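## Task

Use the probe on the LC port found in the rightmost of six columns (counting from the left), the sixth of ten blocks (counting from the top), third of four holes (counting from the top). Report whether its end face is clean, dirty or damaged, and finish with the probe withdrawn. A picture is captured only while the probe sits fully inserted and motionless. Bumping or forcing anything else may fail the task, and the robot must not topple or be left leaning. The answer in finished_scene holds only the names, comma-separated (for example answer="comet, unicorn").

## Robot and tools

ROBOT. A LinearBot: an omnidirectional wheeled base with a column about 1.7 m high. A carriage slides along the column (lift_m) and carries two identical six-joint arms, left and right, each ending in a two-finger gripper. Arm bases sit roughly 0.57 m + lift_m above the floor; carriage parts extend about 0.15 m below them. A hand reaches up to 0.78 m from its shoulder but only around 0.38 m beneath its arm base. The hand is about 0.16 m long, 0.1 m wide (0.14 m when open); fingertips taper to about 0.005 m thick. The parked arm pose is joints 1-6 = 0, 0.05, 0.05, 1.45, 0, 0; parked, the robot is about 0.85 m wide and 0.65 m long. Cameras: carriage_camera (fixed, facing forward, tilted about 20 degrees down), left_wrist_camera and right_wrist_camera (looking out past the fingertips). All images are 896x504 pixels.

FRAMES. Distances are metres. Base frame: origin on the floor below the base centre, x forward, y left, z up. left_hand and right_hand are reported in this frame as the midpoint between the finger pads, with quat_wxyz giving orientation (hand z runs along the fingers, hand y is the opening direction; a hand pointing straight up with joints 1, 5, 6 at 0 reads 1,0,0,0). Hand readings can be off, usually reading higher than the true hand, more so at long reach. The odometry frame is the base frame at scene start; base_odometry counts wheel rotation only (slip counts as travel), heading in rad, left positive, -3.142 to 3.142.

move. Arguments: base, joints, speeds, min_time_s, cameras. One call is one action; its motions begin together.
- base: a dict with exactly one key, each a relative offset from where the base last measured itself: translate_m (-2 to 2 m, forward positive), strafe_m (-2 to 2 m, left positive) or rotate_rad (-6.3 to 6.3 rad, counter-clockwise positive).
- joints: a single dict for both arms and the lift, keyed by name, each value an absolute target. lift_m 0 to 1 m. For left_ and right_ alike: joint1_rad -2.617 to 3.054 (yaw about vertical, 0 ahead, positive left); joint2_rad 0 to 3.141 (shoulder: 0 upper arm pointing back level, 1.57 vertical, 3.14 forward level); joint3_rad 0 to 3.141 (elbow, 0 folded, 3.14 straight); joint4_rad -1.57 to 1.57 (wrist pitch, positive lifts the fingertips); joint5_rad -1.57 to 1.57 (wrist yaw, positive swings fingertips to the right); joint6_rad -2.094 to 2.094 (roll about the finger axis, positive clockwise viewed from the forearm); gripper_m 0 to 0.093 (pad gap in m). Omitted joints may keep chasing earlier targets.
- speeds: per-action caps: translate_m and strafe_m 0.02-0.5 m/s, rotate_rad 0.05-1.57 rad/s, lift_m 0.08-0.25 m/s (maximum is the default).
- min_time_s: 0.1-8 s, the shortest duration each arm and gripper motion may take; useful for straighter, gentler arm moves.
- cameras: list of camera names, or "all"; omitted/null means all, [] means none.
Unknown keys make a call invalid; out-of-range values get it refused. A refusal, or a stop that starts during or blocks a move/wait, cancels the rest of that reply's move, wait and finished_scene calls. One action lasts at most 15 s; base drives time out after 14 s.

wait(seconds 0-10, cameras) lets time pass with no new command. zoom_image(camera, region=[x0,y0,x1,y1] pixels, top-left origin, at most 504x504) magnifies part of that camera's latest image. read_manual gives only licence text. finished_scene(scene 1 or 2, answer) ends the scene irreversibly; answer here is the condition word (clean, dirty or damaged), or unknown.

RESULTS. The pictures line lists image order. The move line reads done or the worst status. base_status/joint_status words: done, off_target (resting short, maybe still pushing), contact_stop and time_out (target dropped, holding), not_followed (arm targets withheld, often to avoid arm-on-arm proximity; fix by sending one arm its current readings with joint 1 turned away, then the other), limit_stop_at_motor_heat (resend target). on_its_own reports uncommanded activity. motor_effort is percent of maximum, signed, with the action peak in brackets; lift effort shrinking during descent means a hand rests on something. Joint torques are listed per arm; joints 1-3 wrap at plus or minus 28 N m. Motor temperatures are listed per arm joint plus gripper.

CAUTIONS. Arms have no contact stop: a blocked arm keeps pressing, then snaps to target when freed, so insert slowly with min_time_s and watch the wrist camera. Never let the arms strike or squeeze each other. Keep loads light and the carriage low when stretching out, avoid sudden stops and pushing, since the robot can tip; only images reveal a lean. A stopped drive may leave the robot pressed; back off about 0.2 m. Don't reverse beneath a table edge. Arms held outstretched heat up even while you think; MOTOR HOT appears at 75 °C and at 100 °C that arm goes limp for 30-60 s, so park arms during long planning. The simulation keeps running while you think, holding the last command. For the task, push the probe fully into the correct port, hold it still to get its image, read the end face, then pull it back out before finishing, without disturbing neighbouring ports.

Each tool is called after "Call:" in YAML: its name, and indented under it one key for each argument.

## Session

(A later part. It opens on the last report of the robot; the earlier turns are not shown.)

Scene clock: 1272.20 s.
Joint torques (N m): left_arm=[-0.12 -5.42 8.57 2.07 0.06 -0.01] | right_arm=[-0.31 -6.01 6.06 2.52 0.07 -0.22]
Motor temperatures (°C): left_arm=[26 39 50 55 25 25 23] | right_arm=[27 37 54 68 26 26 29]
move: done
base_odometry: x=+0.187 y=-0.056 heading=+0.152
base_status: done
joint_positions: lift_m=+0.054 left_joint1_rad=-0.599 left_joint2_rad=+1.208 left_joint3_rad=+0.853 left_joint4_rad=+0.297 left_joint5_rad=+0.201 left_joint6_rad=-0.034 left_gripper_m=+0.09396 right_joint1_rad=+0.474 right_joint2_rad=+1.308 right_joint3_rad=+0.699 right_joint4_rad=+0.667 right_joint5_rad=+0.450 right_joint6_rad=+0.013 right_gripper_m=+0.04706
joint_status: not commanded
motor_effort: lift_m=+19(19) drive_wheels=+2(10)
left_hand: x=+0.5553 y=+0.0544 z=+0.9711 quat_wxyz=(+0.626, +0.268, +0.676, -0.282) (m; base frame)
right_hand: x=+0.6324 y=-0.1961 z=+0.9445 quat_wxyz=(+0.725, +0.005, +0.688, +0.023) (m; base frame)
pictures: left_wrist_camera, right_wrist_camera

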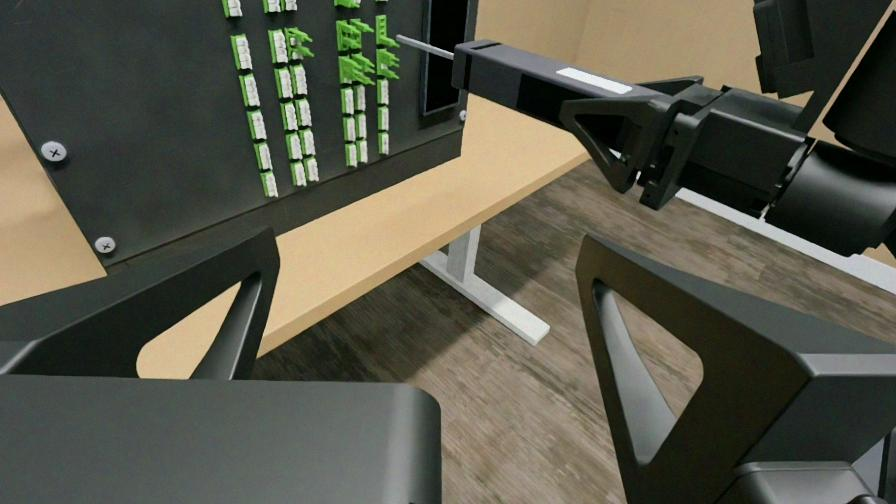

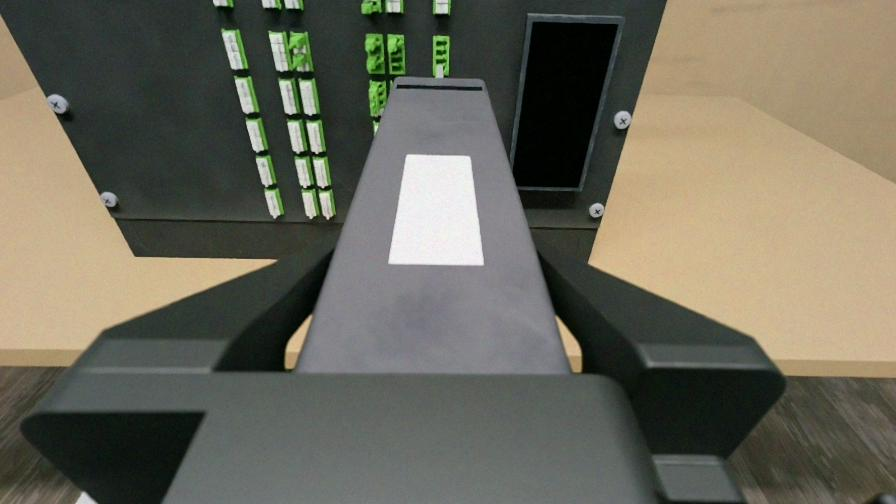

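Call:
move:
  joints: {"lift_m": 0.0515}
  cameras: []

Call:
move:
  base: {"translate_m": 0.01}
  speeds: {"translate_m": 0.03}
  cameras: ["left_wrist_camera","right_wrist_camera"]

Call:
zoom_image:
  camera: "right_wrist_camera"
  region: [425, 20, 465, 80]

Call:
zoom_image:
  camera: "left_wrist_camera"
  region: [360, 20, 420, 70]

Scene clock: 1281.30 s.
Joint torques (N m): left_arm=[-0.12 -5.39 8.61 2.08 0.06 -0.01] | right_arm=[-0.27 -6.04 6.13 2.53 0.08 -0.24]
Motor temperatures (°C): left_arm=[26 39 51 55 25 25 23] | right_arm=[27 37 54 68 26 26 29]
move: done
base_odometry: x=+0.187 y=-0.056 heading=+0.152
base_status: not commanded
joint_positions: lift_m=+0.052 left_joint1_rad=-0.599 left_joint2_rad=+1.208 left_joint3_rad=+0.852 left_joint4_rad=+0.296 left_joint5_rad=+0.201 left_joint6_rad=-0.034 left_gripper_m=+0.09396 right_joint1_rad=+0.474 right_joint2_rad=+1.308 right_joint3_rad=+0.697 right_joint4_rad=+0.668 right_joint5_rad=+0.450 right_joint6_rad=+0.013 right_gripper_m=+0.04706
joint_status: all done
motor_effort: lift_m=+18(19) drive_wheels=+2(2)
left_hand: x=+0.5552 y=+0.0544 z=+0.9681 quat_wxyz=(+0.626, +0.268, +0.676, -0.282) (m; base frame)
right_hand: x=+0.6322 y=-0.1963 z=+0.9412 quat_wxyz=(+0.725, +0.005, +0.689, +0.022) (m; base frame)
pictures: none
No camera images: "cameras" was empty.

Scene clock: 1282.13 s.
Joint torques (N m): left_arm=[-0.17 -5.38 8.55 2.07 0.06 -0.01] | right_arm=[-0.32 -6.04 6.19 2.5 0.07 -0.22]
Motor temperatures (°C): left_arm=[26 39 51 55 25 25 23] | right_arm=[27 37 54 69 26 26 29]
move: done
base_odometry: x=+0.196 y=-0.054 heading=+0.153
base_status: done
joint_positions: lift_m=+0.052 left_joint1_rad=-0.599 left_joint2_rad=+1.208 left_joint3_rad=+0.852 left_joint4_rad=+0.297 left_joint5_rad=+0.200 left_joint6_rad=-0.034 left_gripper_m=+0.09396 right_joint1_rad=+0.474 right_joint2_rad=+1.308 right_joint3_rad=+0.697 right_joint4_rad=+0.670 right_joint5_rad=+0.450 right_joint6_rad=+0.013 right_gripper_m=+0.04706
joint_status: not commanded
motor_effort: lift_m=+18(18) drive_wheels=-6(14)
left_hand: x=+0.5553 y=+0.0545 z=+0.9682 quat_wxyz=(+0.626, +0.268, +0.676, -0.282) (m; base frame)
right_hand: x=+0.6322 y=-0.1963 z=+0.9418 quat_wxyz=(+0.725, +0.006, +0.688, +0.022) (m; base frame)
pictures: left_wrist_camera, right_wrist_camera

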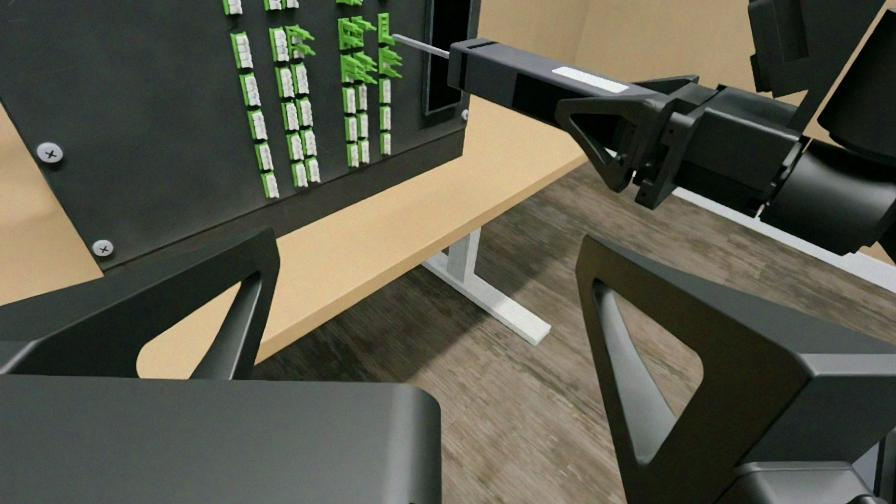

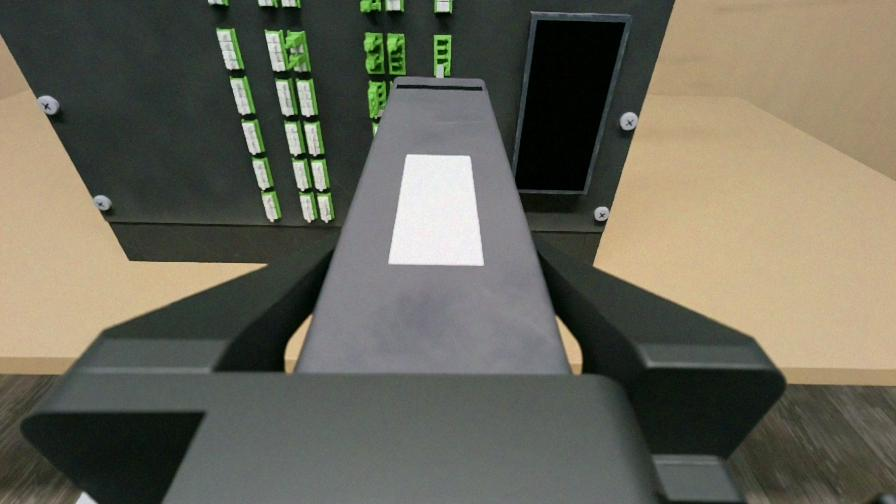

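Scaled by 8.400 from the camera's 896x504 image, which has a finer 1280x720 frame.

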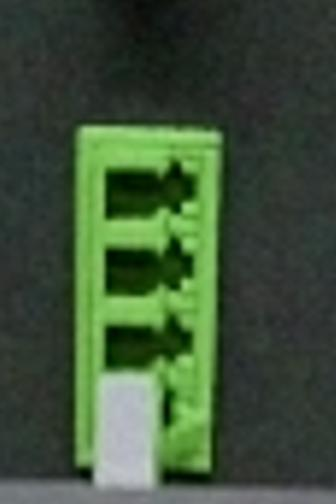

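Scaled by 8.400 from the camera's 896x504 image, which has a finer 1280x720 frame.

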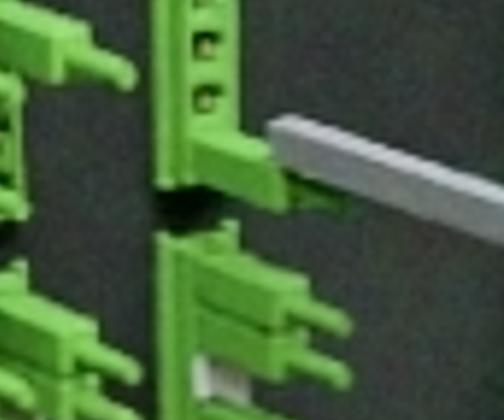

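Call:
move:
  joints: {"right_joint5_rad": 0.463}
  min_time_s: 1
  cameras: []

Call:
move:
  base: {"translate_m": 0.01}
  speeds: {"translate_m": 0.03}
  cameras: ["left_wrist_camera","right_wrist_camera"]

Call:
zoom_image:
  camera: "right_wrist_camera"
  region: [425, 20, 465, 80]

Call:
zoom_image:
  camera: "left_wrist_camera"
  region: [370, 10, 420, 60]

Scene clock: 1294.60 s.
Joint torques (N m): left_arm=[-0.12 -5.38 8.59 2.08 0.07 -0.01] | right_arm=[-0.28 -6.08 6.16 2.49 0.11 -0.22]
Motor temperatures (°C): left_arm=[26 39 51 55 25 25 23] | right_arm=[27 37 52 70 26 26 29]
move: done
base_odometry: x=+0.196 y=-0.054 heading=+0.153
base_status: not commanded
joint_positions: lift_m=+0.052 left_joint1_rad=-0.599 left_joint2_rad=+1.208 left_joint3_rad=+0.852 left_joint4_rad=+0.297 left_joint5_rad=+0.200 left_joint6_rad=-0.034 left_gripper_m=+0.09396 right_joint1_rad=+0.474 right_joint2_rad=+1.308 right_joint3_rad=+0.697 right_joint4_rad=+0.670 right_joint5_rad=+0.452 right_joint6_rad=+0.013 right_gripper_m=+0.04706
joint_status: all done
motor_effort: lift_m=+18(18) drive_wheels=+2(2)
left_hand: x=+0.5553 y=+0.0545 z=+0.9682 quat_wxyz=(+0.626, +0.268, +0.676, -0.282) (m; base frame)
right_hand: x=+0.6322 y=-0.1966 z=+0.9418 quat_wxyz=(+0.725, +0.006, +0.688, +0.022) (m; base frame)
pictures: none
No camera images: "cameras" was empty.

Scene clock: 1295.43 s.
Joint torques (N m): left_arm=[-0.16 -5.39 8.61 2.08 0.07 -0.01] | right_arm=[-0.29 -6.09 6.22 2.49 0.08 -0.24]
Motor temperatures (°C): left_arm=[26 39 51 55 25 25 23] | right_arm=[27 37 52 70 26 26 29]
move: done
base_odometry: x=+0.206 y=-0.053 heading=+0.153
base_status: done
joint_positions: lift_m=+0.052 left_joint1_rad=-0.599 left_joint2_rad=+1.208 left_joint3_rad=+0.852 left_joint4_rad=+0.297 left_joint5_rad=+0.200 left_joint6_rad=-0.034 left_gripper_m=+0.09396 right_joint1_rad=+0.474 right_joint2_rad=+1.308 right_joint3_rad=+0.697 right_joint4_rad=+0.670 right_joint5_rad=+0.455 right_joint6_rad=+0.013 right_gripper_m=+0.04706
joint_status: not commanded
motor_effort: lift_m=+18(18) drive_wheels=-6(11)
left_hand: x=+0.5555 y=+0.0548 z=+0.9682 quat_wxyz=(+0.626, +0.268, +0.676, -0.281) (m; base frame)
right_hand: x=+0.6322 y=-0.1971 z=+0.9417 quat_wxyz=(+0.725, +0.007, +0.688, +0.021) (m; base frame)
pictures: left_wrist_camera, right_wrist_camera

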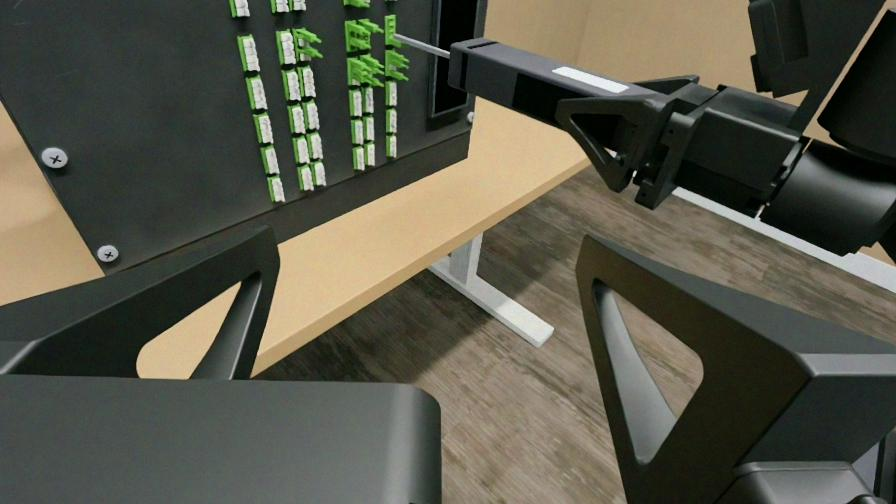

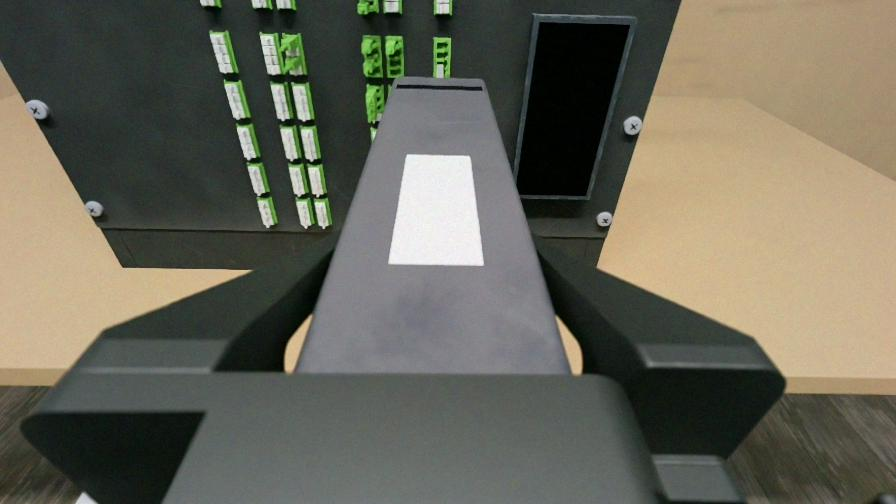

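Scaled by 8.400 from the camera's 896x504 image, which has a finer 1280x720 frame.

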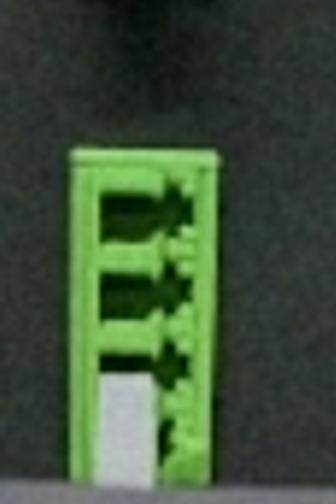

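Scaled by 10.080 from the camera's 896x504 image, which has a finer 1280x720 frame.

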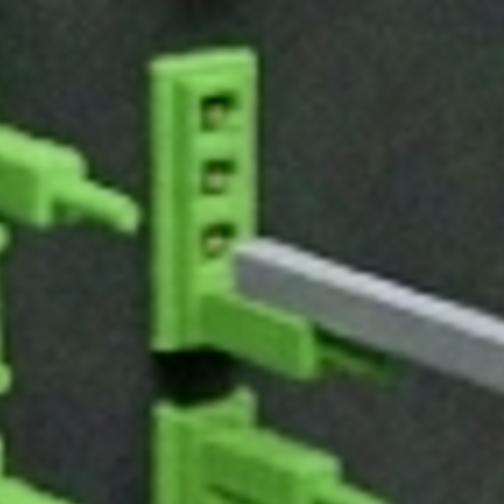

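Call:
move:
  joints: {"lift_m": 0.052}
  cameras: []

Call:
move:
  base: {"translate_m": 0.007}
  speeds: {"translate_m": 0.02}
  cameras: ["left_wrist_camera","right_wrist_camera"]

Call:
zoom_image:
  camera: "right_wrist_camera"
  region: [425, 45, 455, 85]

Call:
zoom_image:
  camera: "left_wrist_camera"
  region: [380, 15, 420, 55]

Scene clock: 1304.63 s.
Joint torques (N m): left_arm=[-0.17 -5.38 8.58 2.08 0.07 -0.01] | right_arm=[-0.29 -6.01 6.19 2.51 0.07 -0.21]
Motor temperatures (°C): left_arm=[26 39 51 55 25 25 23] | right_arm=[27 38 51 71 26 26 29]
move: done
base_odometry: x=+0.206 y=-0.053 heading=+0.153
base_status: not commanded
joint_positions: lift_m=+0.052 left_joint1_rad=-0.599 left_joint2_rad=+1.208 left_joint3_rad=+0.852 left_joint4_rad=+0.297 left_joint5_rad=+0.200 left_joint6_rad=-0.034 left_gripper_m=+0.09396 right_joint1_rad=+0.474 right_joint2_rad=+1.308 right_joint3_rad=+0.697 right_joint4_rad=+0.670 right_joint5_rad=+0.455 right_joint6_rad=+0.013 right_gripper_m=+0.04706
joint_status: all done
motor_effort: lift_m=+22(23) drive_wheels=-5(5)
left_hand: x=+0.5555 y=+0.0548 z=+0.9682 quat_wxyz=(+0.626, +0.268, +0.676, -0.281) (m; base frame)
right_hand: x=+0.6322 y=-0.1971 z=+0.9418 quat_wxyz=(+0.725, +0.007, +0.688, +0.021) (m; base frame)
pictures: none
No camera images: "cameras" was empty.

Scene clock: 1305.37 s.
Joint torques (N m): left_arm=[-0.12 -5.39 8.59 2.08 0.07 -0.01] | right_arm=[-0.76 -5.57 6.78 2.47 -0.02 -0.23]
Motor temperatures (°C): left_arm=[26 39 51 55 25 25 23] | right_arm=[27 38 51 71 26 26 29]
move: done
base_odometry: x=+0.213 y=-0.051 heading=+0.153
base_status: done
joint_positions: lift_m=+0.052 left_joint1_rad=-0.599 left_joint2_rad=+1.208 left_joint3_rad=+0.852 left_joint4_rad=+0.297 left_joint5_rad=+0.200 left_joint6_rad=-0.034 left_gripper_m=+0.09396 right_joint1_rad=+0.478 right_joint2_rad=+1.303 right_joint3_rad=+0.689 right_joint4_rad=+0.673 right_joint5_rad=+0.464 right_joint6_rad=+0.013 right_gripper_m=+0.04706
joint_status: not commanded
motor_effort: lift_m=+22(22) drive_wheels=+2(10)
left_hand: x=+0.5555 y=+0.0548 z=+0.9682 quat_wxyz=(+0.626, +0.268, +0.676, -0.281) (m; base frame)
right_hand: x=+0.6303 y=-0.1975 z=+0.9408 quat_wxyz=(+0.725, +0.009, +0.688, +0.019) (m; base frame)
pictures: left_wrist_camera, right_wrist_camera

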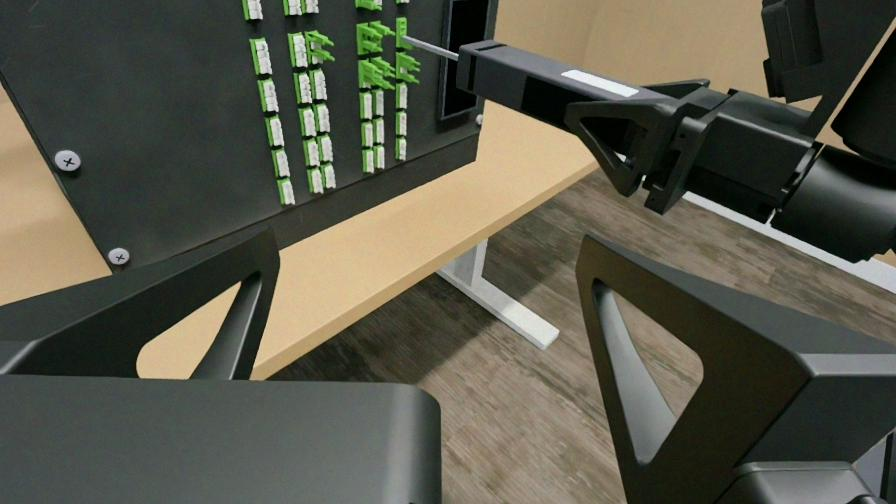

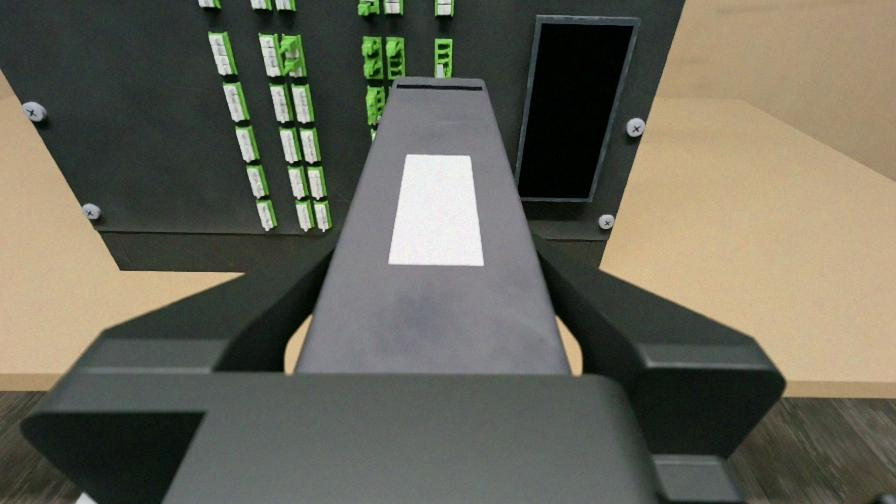

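Scaled by 12.600 from the camera's 896x504 image, which has a finer 1280x720 frame.

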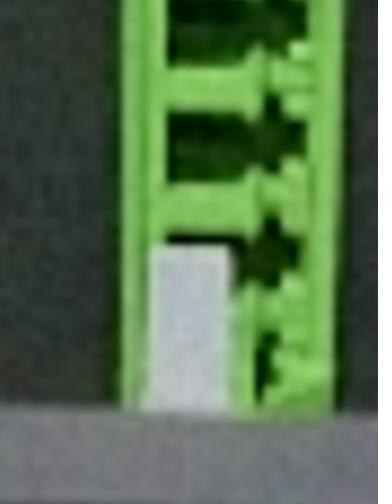

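Scaled by 12.600 from the camera's 896x504 image, which has a finer 1280x720 frame.

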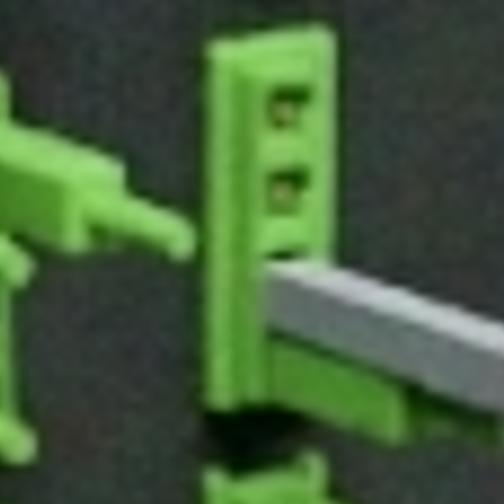

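Call:
move:
  base: {"translate_m": -0.006}
  speeds: {"translate_m": 0.02}
  cameras: []

Call:
move:
  joints: {"lift_m": 0.0535}
  cameras: ["left_wrist_camera","right_wrist_camera"]

Call:
zoom_image:
  camera: "right_wrist_camera"
  region: [425, 45, 455, 85]

Call:
zoom_image:
  camera: "left_wrist_camera"
  region: [380, 15, 420, 55]

Scene clock: 1316.87 s.
Joint torques (N m): left_arm=[-0.13 -5.39 8.57 2.08 0.06 -0.01] | right_arm=[-0.57 -5.53 6.79 2.44 -0.03 -0.22]
Motor temperatures (°C): left_arm=[26 39 52 55 25 25 23] | right_arm=[27 37 51 71 26 26 29]
move: done
base_odometry: x=+0.207 y=-0.053 heading=+0.153
base_status: done
joint_positions: lift_m=+0.052 left_joint1_rad=-0.599 left_joint2_rad=+1.208 left_joint3_rad=+0.852 left_joint4_rad=+0.297 left_joint5_rad=+0.201 left_joint6_rad=-0.034 left_gripper_m=+0.09396 right_joint1_rad=+0.476 right_joint2_rad=+1.304 right_joint3_rad=+0.689 right_joint4_rad=+0.674 right_joint5_rad=+0.464 right_joint6_rad=+0.013 right_gripper_m=+0.04706
joint_status: not commanded
motor_effort: lift_m=+22(22) drive_wheels=+1(10)
left_hand: x=+0.5554 y=+0.0546 z=+0.9682 quat_wxyz=(+0.626, +0.268, +0.676, -0.282) (m; base frame)
right_hand: x=+0.6306 y=-0.1984 z=+0.9409 quat_wxyz=(+0.726, +0.010, +0.688, +0.019) (m; base frame)
pictures: none
No camera images: "cameras" was empty.

Scene clock: 1317.20 s.
Joint torques (N m): left_arm=[-0.14 -5.33 8.59 2.07 0.07 -0.01] | right_arm=[-0.55 -5.6 6.79 2.45 -0.01 -0.22]
Motor temperatures (°C): left_arm=[26 39 52 55 25 25 23] | right_arm=[27 37 51 71 26 26 29]
move: done
base_odometry: x=+0.207 y=-0.053 heading=+0.153
base_status: not commanded
joint_positions: lift_m=+0.053 left_joint1_rad=-0.599 left_joint2_rad=+1.207 left_joint3_rad=+0.852 left_joint4_rad=+0.298 left_joint5_rad=+0.201 left_joint6_rad=-0.034 left_gripper_m=+0.09396 right_joint1_rad=+0.476 right_joint2_rad=+1.304 right_joint3_rad=+0.689 right_joint4_rad=+0.674 right_joint5_rad=+0.464 right_joint6_rad=+0.013 right_gripper_m=+0.04706
joint_status: all done
motor_effort: lift_m=+24(27) drive_wheels=+1(4)
left_hand: x=+0.5553 y=+0.0546 z=+0.9698 quat_wxyz=(+0.626, +0.268, +0.676, -0.282) (m; base frame)
right_hand: x=+0.6307 y=-0.1984 z=+0.9421 quat_wxyz=(+0.725, +0.010, +0.688, +0.019) (m; base frame)
pictures: left_wrist_camera, right_wrist_camera

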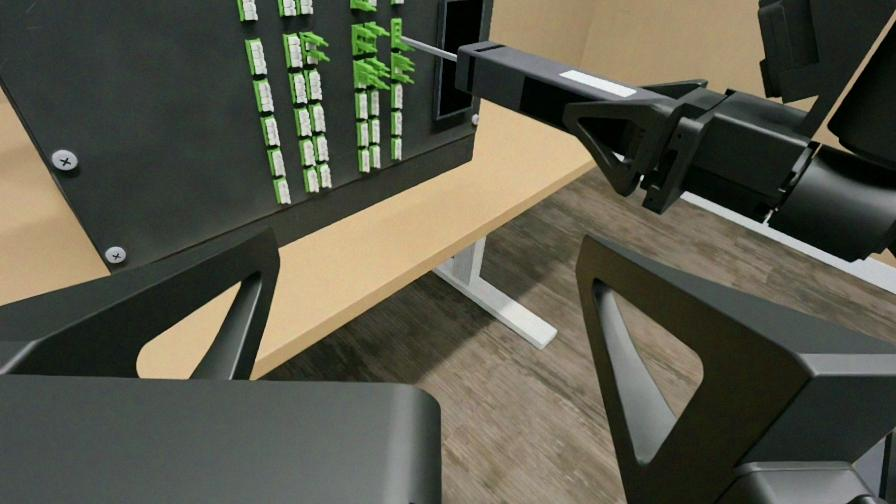

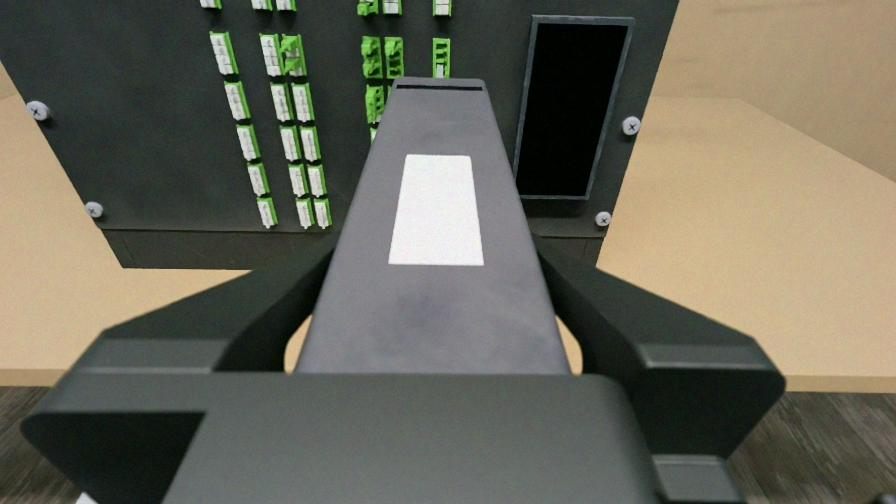

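Scaled by 12.600 from the camera's 896x504 image, which has a finer 1280x720 frame.

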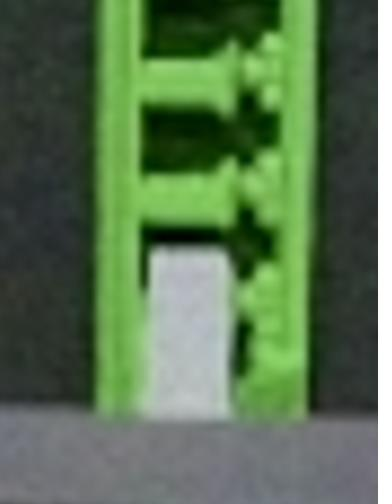

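Scaled by 12.600 from the camera's 896x504 image, which has a finer 1280x720 frame.

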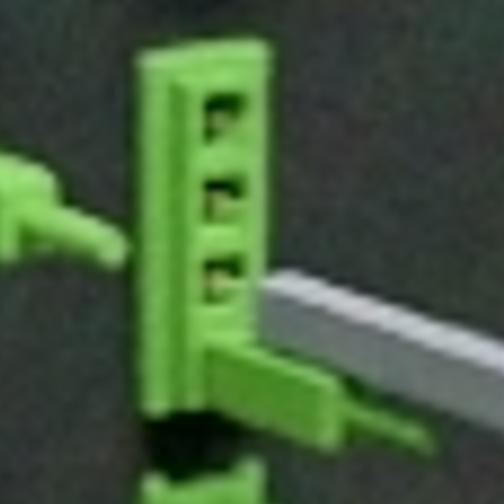

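Call:
move:
  joints: {"lift_m": 0.053}
  cameras: []

Call:
move:
  base: {"translate_m": 0.006}
  speeds: {"translate_m": 0.02}
  cameras: ["left_wrist_camera","right_wrist_camera"]

Call:
zoom_image:
  camera: "right_wrist_camera"
  region: [425, 45, 455, 85]

Call:
zoom_image:
  camera: "left_wrist_camera"
  region: [380, 15, 420, 55]

Scene clock: 1325.27 s.
Joint torques (N m): left_arm=[-0.14 -5.35 8.58 2.07 0.07 -0.01] | right_arm=[-0.49 -5.6 6.82 2.44 -0.02 -0.22]
Motor temperatures (°C): left_arm=[26 38 52 55 25 25 23] | right_arm=[27 37 51 70 26 26 29]
move: done
base_odometry: x=+0.207 y=-0.053 heading=+0.153
base_status: not commanded
joint_positions: lift_m=+0.053 left_joint1_rad=-0.599 left_joint2_rad=+1.207 left_joint3_rad=+0.852 left_joint4_rad=+0.298 left_joint5_rad=+0.201 left_joint6_rad=-0.034 left_gripper_m=+0.09396 right_joint1_rad=+0.476 right_joint2_rad=+1.304 right_joint3_rad=+0.689 right_joint4_rad=+0.674 right_joint5_rad=+0.464 right_joint6_rad=+0.013 right_gripper_m=+0.04706
joint_status: all done
motor_effort: lift_m=+20(20) drive_wheels=+0(0)
left_hand: x=+0.5553 y=+0.0546 z=+0.9698 quat_wxyz=(+0.626, +0.268, +0.676, -0.282) (m; base frame)
right_hand: x=+0.6307 y=-0.1984 z=+0.9420 quat_wxyz=(+0.725, +0.010, +0.688, +0.019) (m; base frame)
pictures: none
No camera images: "cameras" was empty.

Scene clock: 1325.93 s.
Joint torques (N m): left_arm=[-0.16 -5.34 8.59 2.07 0.07 -0.01] | right_arm=[-0.69 -5.55 6.84 2.45 -0.05 -0.2]
Motor temperatures (°C): left_arm=[26 38 52 55 25 25 23] | right_arm=[27 37 51 70 26 26 29]
move: done
base_odometry: x=+0.213 y=-0.051 heading=+0.153
base_status: done
joint_positions: lift_m=+0.053 left_joint1_rad=-0.599 left_joint2_rad=+1.207 left_joint3_rad=+0.852 left_joint4_rad=+0.298 left_joint5_rad=+0.201 left_joint6_rad=-0.034 left_gripper_m=+0.09396 right_joint1_rad=+0.478 right_joint2_rad=+1.304 right_joint3_rad=+0.689 right_joint4_rad=+0.674 right_joint5_rad=+0.467 right_joint6_rad=+0.013 right_gripper_m=+0.04706
joint_status: not commanded
motor_effort: lift_m=+20(20) drive_wheels=+2(7)
left_hand: x=+0.5553 y=+0.0546 z=+0.9698 quat_wxyz=(+0.626, +0.268, +0.676, -0.282) (m; base frame)
right_hand: x=+0.6304 y=-0.1981 z=+0.9417 quat_wxyz=(+0.725, +0.010, +0.688, +0.018) (m; base frame)
pictures: left_wrist_camera, right_wrist_camera

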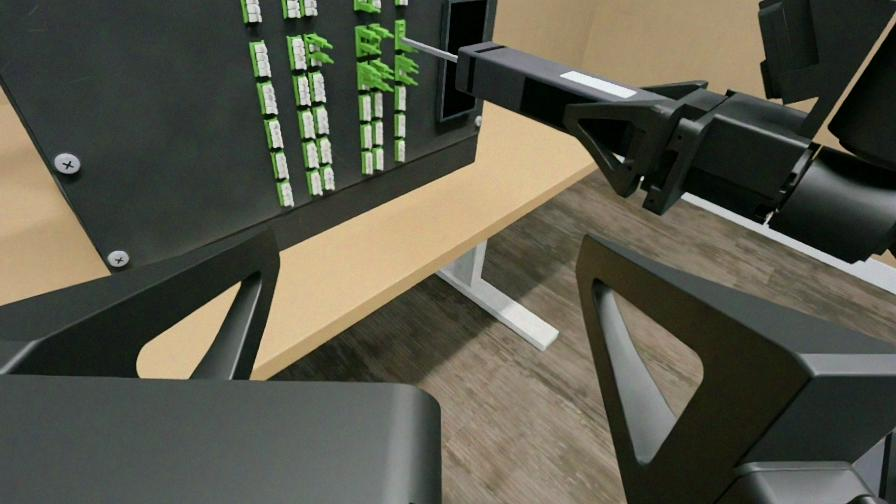

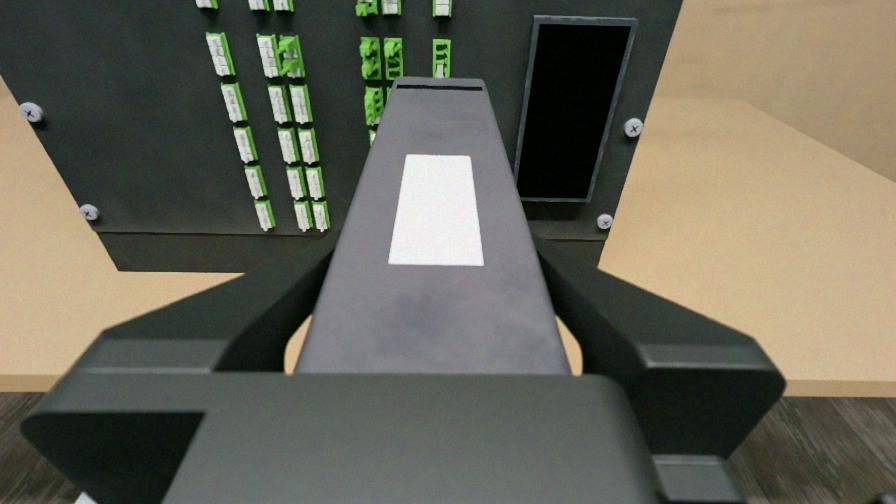

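Scaled by 12.600 from the camera's 896x504 image, which has a finer 1280x720 frame.

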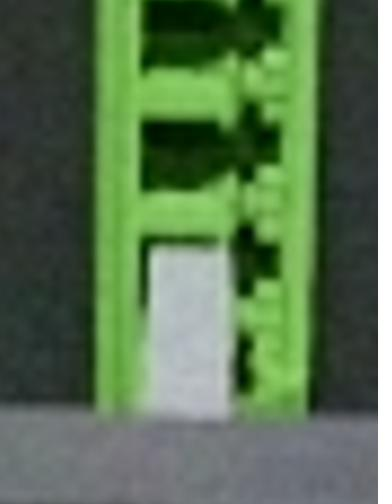

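Scaled by 12.600 from the camera's 896x504 image, which has a finer 1280x720 frame.

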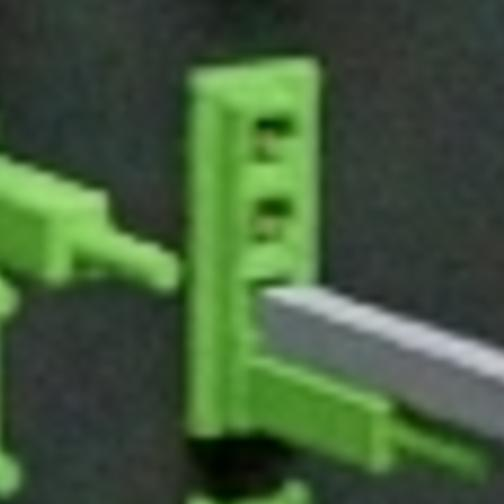

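Call:
move:
  base: {"translate_m": -0.004}
  speeds: {"translate_m": 0.02}
  joints: {"lift_m": 0.0541}
  cameras: []

Call:
move:
  base: {"translate_m": 0.004}
  speeds: {"translate_m": 0.02}
  cameras: ["left_wrist_camera","right_wrist_camera"]

Call:
zoom_image:
  camera: "right_wrist_camera"
  region: [425, 45, 455, 85]

Call:
zoom_image:
  camera: "left_wrist_camera"
  region: [380, 15, 420, 55]

Scene clock: 1333.93 s.
Joint torques (N m): left_arm=[-0.1 -5.37 8.62 2.09 0.06 -0.01] | right_arm=[-0.39 -5.61 6.82 2.45 -0.05 -0.22]
Motor temperatures (°C): left_arm=[26 38 52 55 25 25 23] | right_arm=[27 37 51 70 26 26 29]
move: done
base_odometry: x=+0.209 y=-0.052 heading=+0.153
base_status: done
joint_positions: lift_m=+0.054 left_joint1_rad=-0.599 left_joint2_rad=+1.207 left_joint3_rad=+0.852 left_joint4_rad=+0.298 left_joint5_rad=+0.201 left_joint6_rad=-0.034 left_gripper_m=+0.09396 right_joint1_rad=+0.476 right_joint2_rad=+1.304 right_joint3_rad=+0.689 right_joint4_rad=+0.673 right_joint5_rad=+0.467 right_joint6_rad=+0.013 right_gripper_m=+0.04706
joint_status: all done
motor_effort: lift_m=+24(25) drive_wheels=+0(13)
left_hand: x=+0.5552 y=+0.0545 z=+0.9706 quat_wxyz=(+0.626, +0.268, +0.676, -0.282) (m; base frame)
right_hand: x=+0.6306 y=-0.1989 z=+0.9422 quat_wxyz=(+0.725, +0.010, +0.689, +0.017) (m; base frame)
pictures: none
No camera images: "cameras" was empty.

Scene clock: 1334.50 s.
Joint torques (N m): left_arm=[-0.12 -5.34 8.61 2.07 0.06 -0.01] | right_arm=[-0.47 -5.57 6.83 2.45 -0.04 -0.23]
Motor temperatures (°C): left_arm=[26 38 52 55 25 25 23] | right_arm=[27 37 51 70 26 26 29]
move: done
base_odometry: x=+0.213 y=-0.051 heading=+0.153
base_status: done
joint_positions: lift_m=+0.054 left_joint1_rad=-0.599 left_joint2_rad=+1.207 left_joint3_rad=+0.852 left_joint4_rad=+0.298 left_joint5_rad=+0.201 left_joint6_rad=-0.034 left_gripper_m=+0.09396 right_joint1_rad=+0.476 right_joint2_rad=+1.304 right_joint3_rad=+0.689 right_joint4_rad=+0.673 right_joint5_rad=+0.467 right_joint6_rad=+0.013 right_gripper_m=+0.04706
joint_status: not commanded
motor_effort: lift_m=+24(24) drive_wheels=+2(7)
left_hand: x=+0.5552 y=+0.0545 z=+0.9706 quat_wxyz=(+0.626, +0.268, +0.676, -0.282) (m; base frame)
right_hand: x=+0.6306 y=-0.1987 z=+0.9421 quat_wxyz=(+0.725, +0.010, +0.689, +0.017) (m; base frame)
pictures: left_wrist_camera, right_wrist_camera

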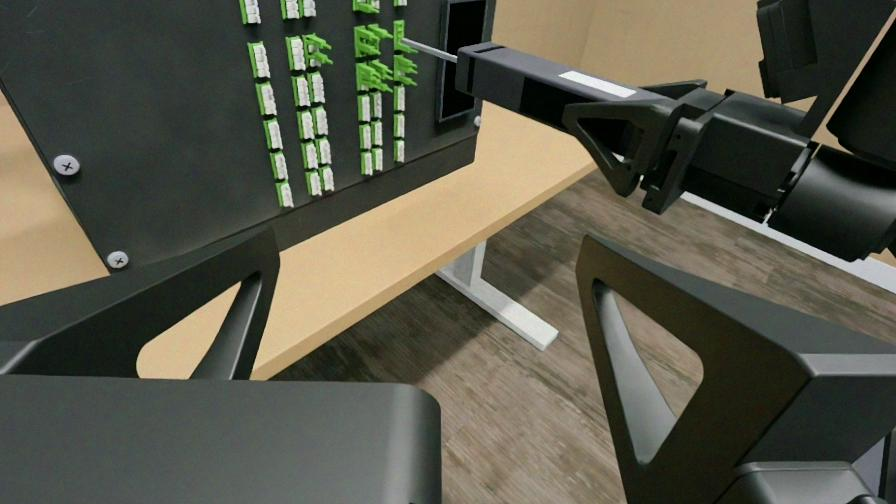

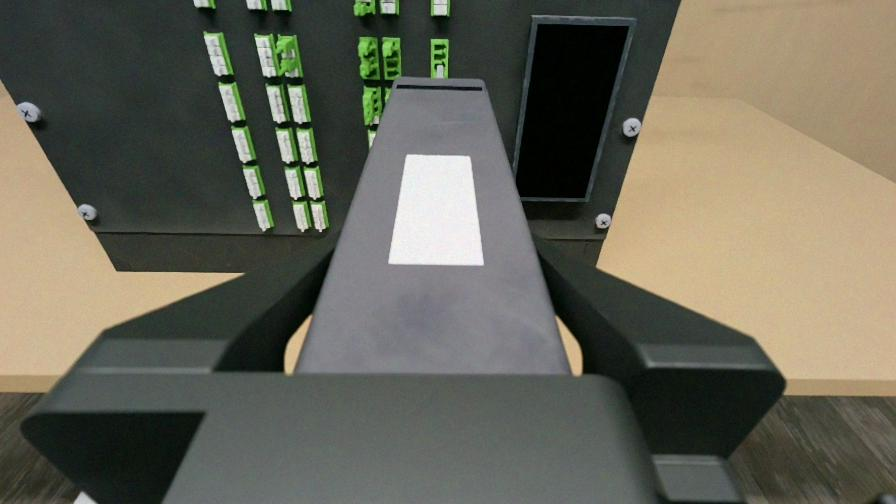

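Scaled by 12.600 from the camera's 896x504 image, which has a finer 1280x720 frame.

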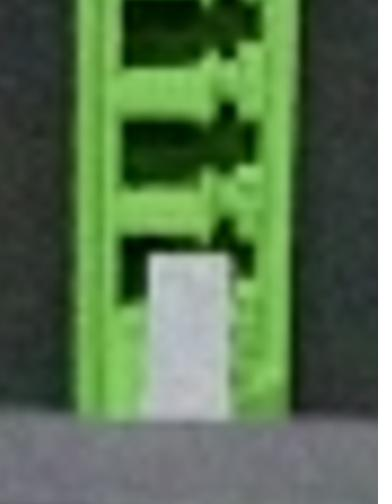

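Scaled by 12.600 from the camera's 896x504 image, which has a finer 1280x720 frame.

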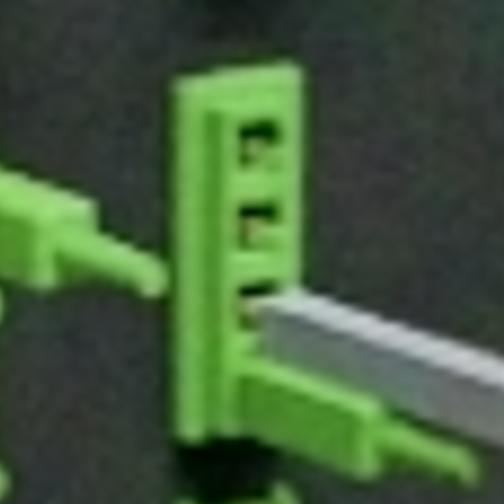

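Call:
move:
  joints: {"right_joint1_rad": 0.4835, "lift_m": 0.0548}
  min_time_s: 1
  cameras: ["left_wrist_camera","right_wrist_camera"]

Call:
zoom_image:
  camera: "right_wrist_camera"
  region: [425, 45, 455, 85]

Call:
zoom_image:
  camera: "left_wrist_camera"
  region: [380, 15, 420, 55]

Scene clock: 1348.63 s.
Joint torques (N m): left_arm=[-0.1 -5.35 8.59 2.07 0.06 -0.01] | right_arm=[0.38 -5.55 6.83 2.49 -0.08 -0.23]
Motor temperatures (°C): left_arm=[26 38 52 55 25 25 23] | right_arm=[27 37 52 71 26 26 29]
move: done
base_odometry: x=+0.213 y=-0.051 heading=+0.153
base_status: not commanded
joint_positions: lift_m=+0.054 left_joint1_rad=-0.599 left_joint2_rad=+1.207 left_joint3_rad=+0.852 left_joint4_rad=+0.298 left_joint5_rad=+0.201 left_joint6_rad=-0.034 left_gripper_m=+0.09396 right_joint1_rad=+0.480 right_joint2_rad=+1.304 right_joint3_rad=+0.689 right_joint4_rad=+0.671 right_joint5_rad=+0.471 right_joint6_rad=+0.013 right_gripper_m=+0.04706
joint_status: all done
motor_effort: lift_m=+25(26) drive_wheels=+2(2)
left_hand: x=+0.5552 y=+0.0545 z=+0.9712 quat_wxyz=(+0.626, +0.268, +0.676, -0.282) (m; base frame)
right_hand: x=+0.6302 y=-0.1980 z=+0.9423 quat_wxyz=(+0.724, +0.010, +0.689, +0.017) (m; base frame)
pictures: left_wrist_camera, right_wrist_camera

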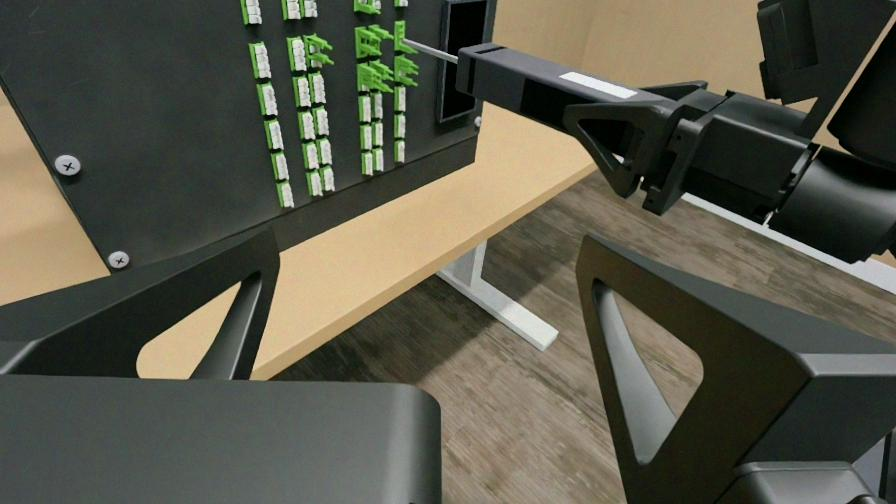

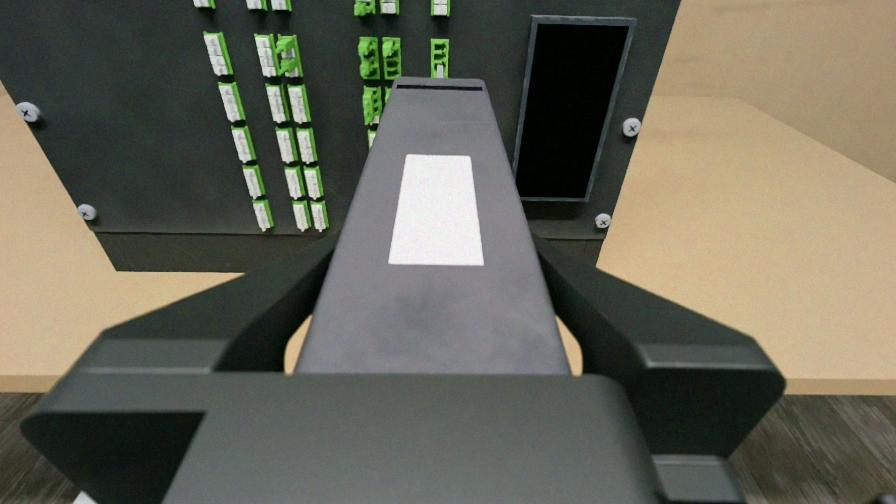

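Scaled by 12.600 from the camera's 896x504 image, which has a finer 1280x720 frame.

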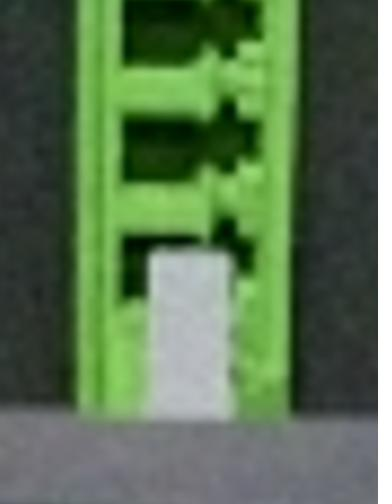

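Scaled by 12.600 from the camera's 896x504 image, which has a finer 1280x720 frame.

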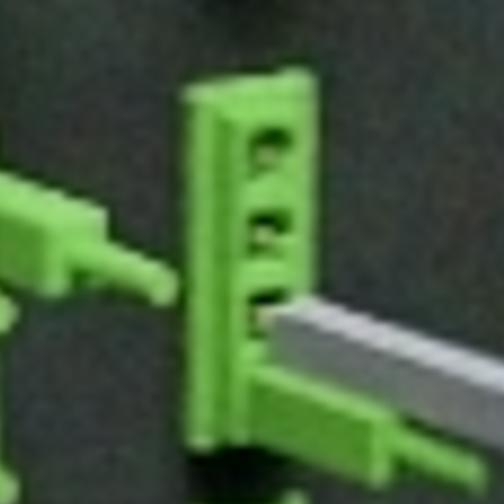

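Call:
move:
  base: {"translate_m": -0.012}
  speeds: {"translate_m": 0.03}
  cameras: []

Call:
move:
  base: {"translate_m": 0.008}
  speeds: {"translate_m": 0.03}
  cameras: ["left_wrist_camera","right_wrist_camera"]

Call:
zoom_image:
  camera: "right_wrist_camera"
  region: [425, 40, 455, 80]

Call:
zoom_image:
  camera: "left_wrist_camera"
  region: [380, 15, 420, 55]

Scene clock: 1357.57 s.
Joint torques (N m): left_arm=[-0.13 -5.35 8.61 2.07 0.06 -0.01] | right_arm=[0.28 -5.67 6.86 2.48 -0.08 -0.22]
Motor temperatures (°C): left_arm=[26 38 52 55 25 25 23] | right_arm=[27 37 52 71 26 26 29]
move: done
base_odometry: x=+0.201 y=-0.053 heading=+0.153
base_status: done
joint_positions: lift_m=+0.054 left_joint1_rad=-0.599 left_joint2_rad=+1.207 left_joint3_rad=+0.852 left_joint4_rad=+0.298 left_joint5_rad=+0.201 left_joint6_rad=-0.034 left_gripper_m=+0.09396 right_joint1_rad=+0.480 right_joint2_rad=+1.304 right_joint3_rad=+0.689 right_joint4_rad=+0.671 right_joint5_rad=+0.471 right_joint6_rad=+0.013 right_gripper_m=+0.04706
joint_status: not commanded
motor_effort: lift_m=+25(25) drive_wheels=+1(16)
left_hand: x=+0.5552 y=+0.0545 z=+0.9712 quat_wxyz=(+0.626, +0.268, +0.676, -0.282) (m; base frame)
right_hand: x=+0.6302 y=-0.1980 z=+0.9422 quat_wxyz=(+0.724, +0.010, +0.689, +0.017) (m; base frame)
pictures: none
No camera images: "cameras" was empty.

Scene clock: 1358.37 s.
Joint torques (N m): left_arm=[-0.02 -5.41 8.68 2.07 0.06 -0.01] | right_arm=[0.28 -5.57 6.87 2.47 -0.09 -0.21]
Motor temperatures (°C): left_arm=[26 38 52 55 25 25 23] | right_arm=[27 37 52 71 26 26 29]
move: done
base_odometry: x=+0.209 y=-0.052 heading=+0.153
base_status: done
joint_positions: lift_m=+0.054 left_joint1_rad=-0.600 left_joint2_rad=+1.207 left_joint3_rad=+0.852 left_joint4_rad=+0.298 left_joint5_rad=+0.201 left_joint6_rad=-0.034 left_gripper_m=+0.09396 right_joint1_rad=+0.480 right_joint2_rad=+1.304 right_joint3_rad=+0.689 right_joint4_rad=+0.671 right_joint5_rad=+0.471 right_joint6_rad=+0.013 right_gripper_m=+0.04706
joint_status: not commanded
motor_effort: lift_m=+25(25) drive_wheels=-5(12)
left_hand: x=+0.5551 y=+0.0544 z=+0.9711 quat_wxyz=(+0.626, +0.268, +0.676, -0.282) (m; base frame)
right_hand: x=+0.6302 y=-0.1980 z=+0.9423 quat_wxyz=(+0.724, +0.010, +0.689, +0.017) (m; base frame)
pictures: left_wrist_camera, right_wrist_camera

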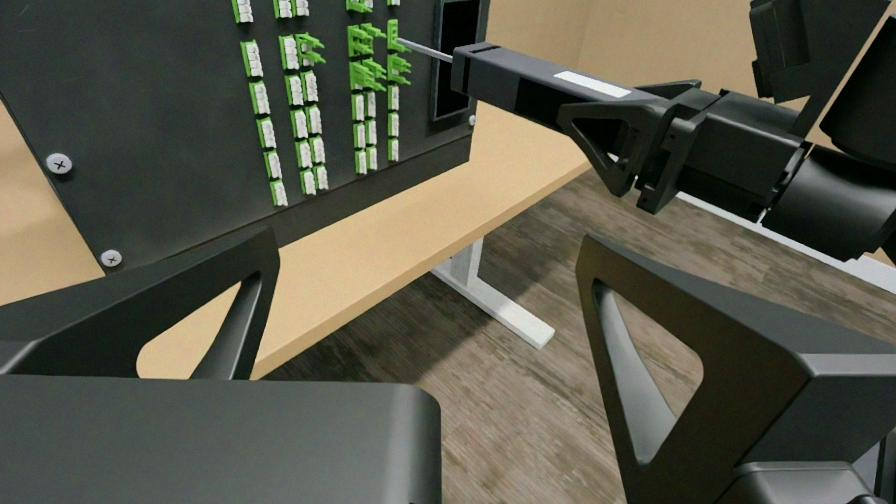

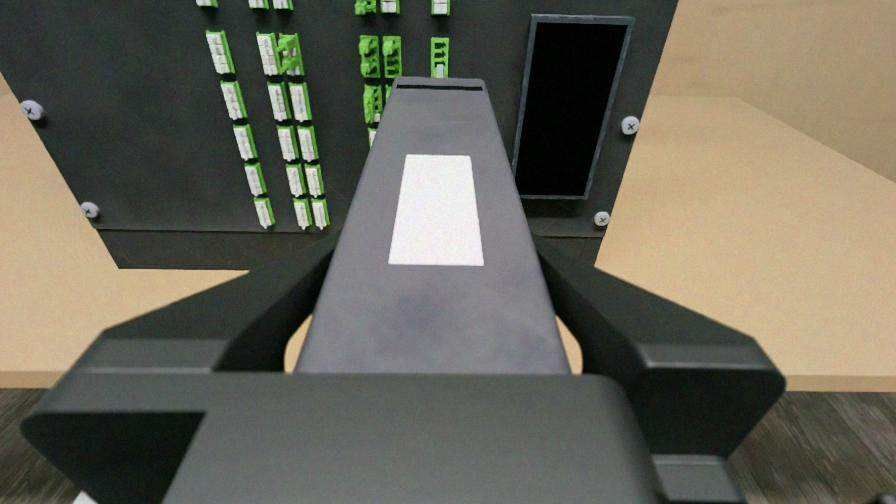

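Scaled by 12.600 from the camera's 896x504 image, which has a finer 1280x720 frame.

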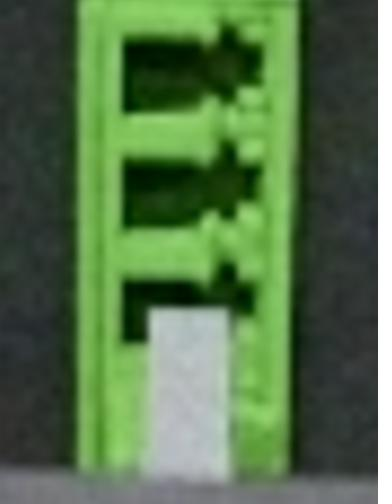

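Scaled by 12.600 from the camera's 896x504 image, which has a finer 1280x720 frame.

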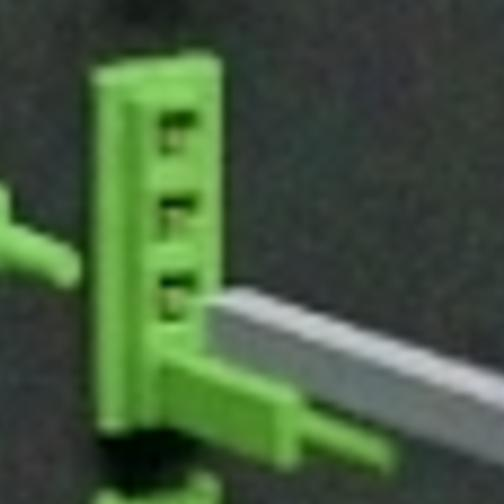

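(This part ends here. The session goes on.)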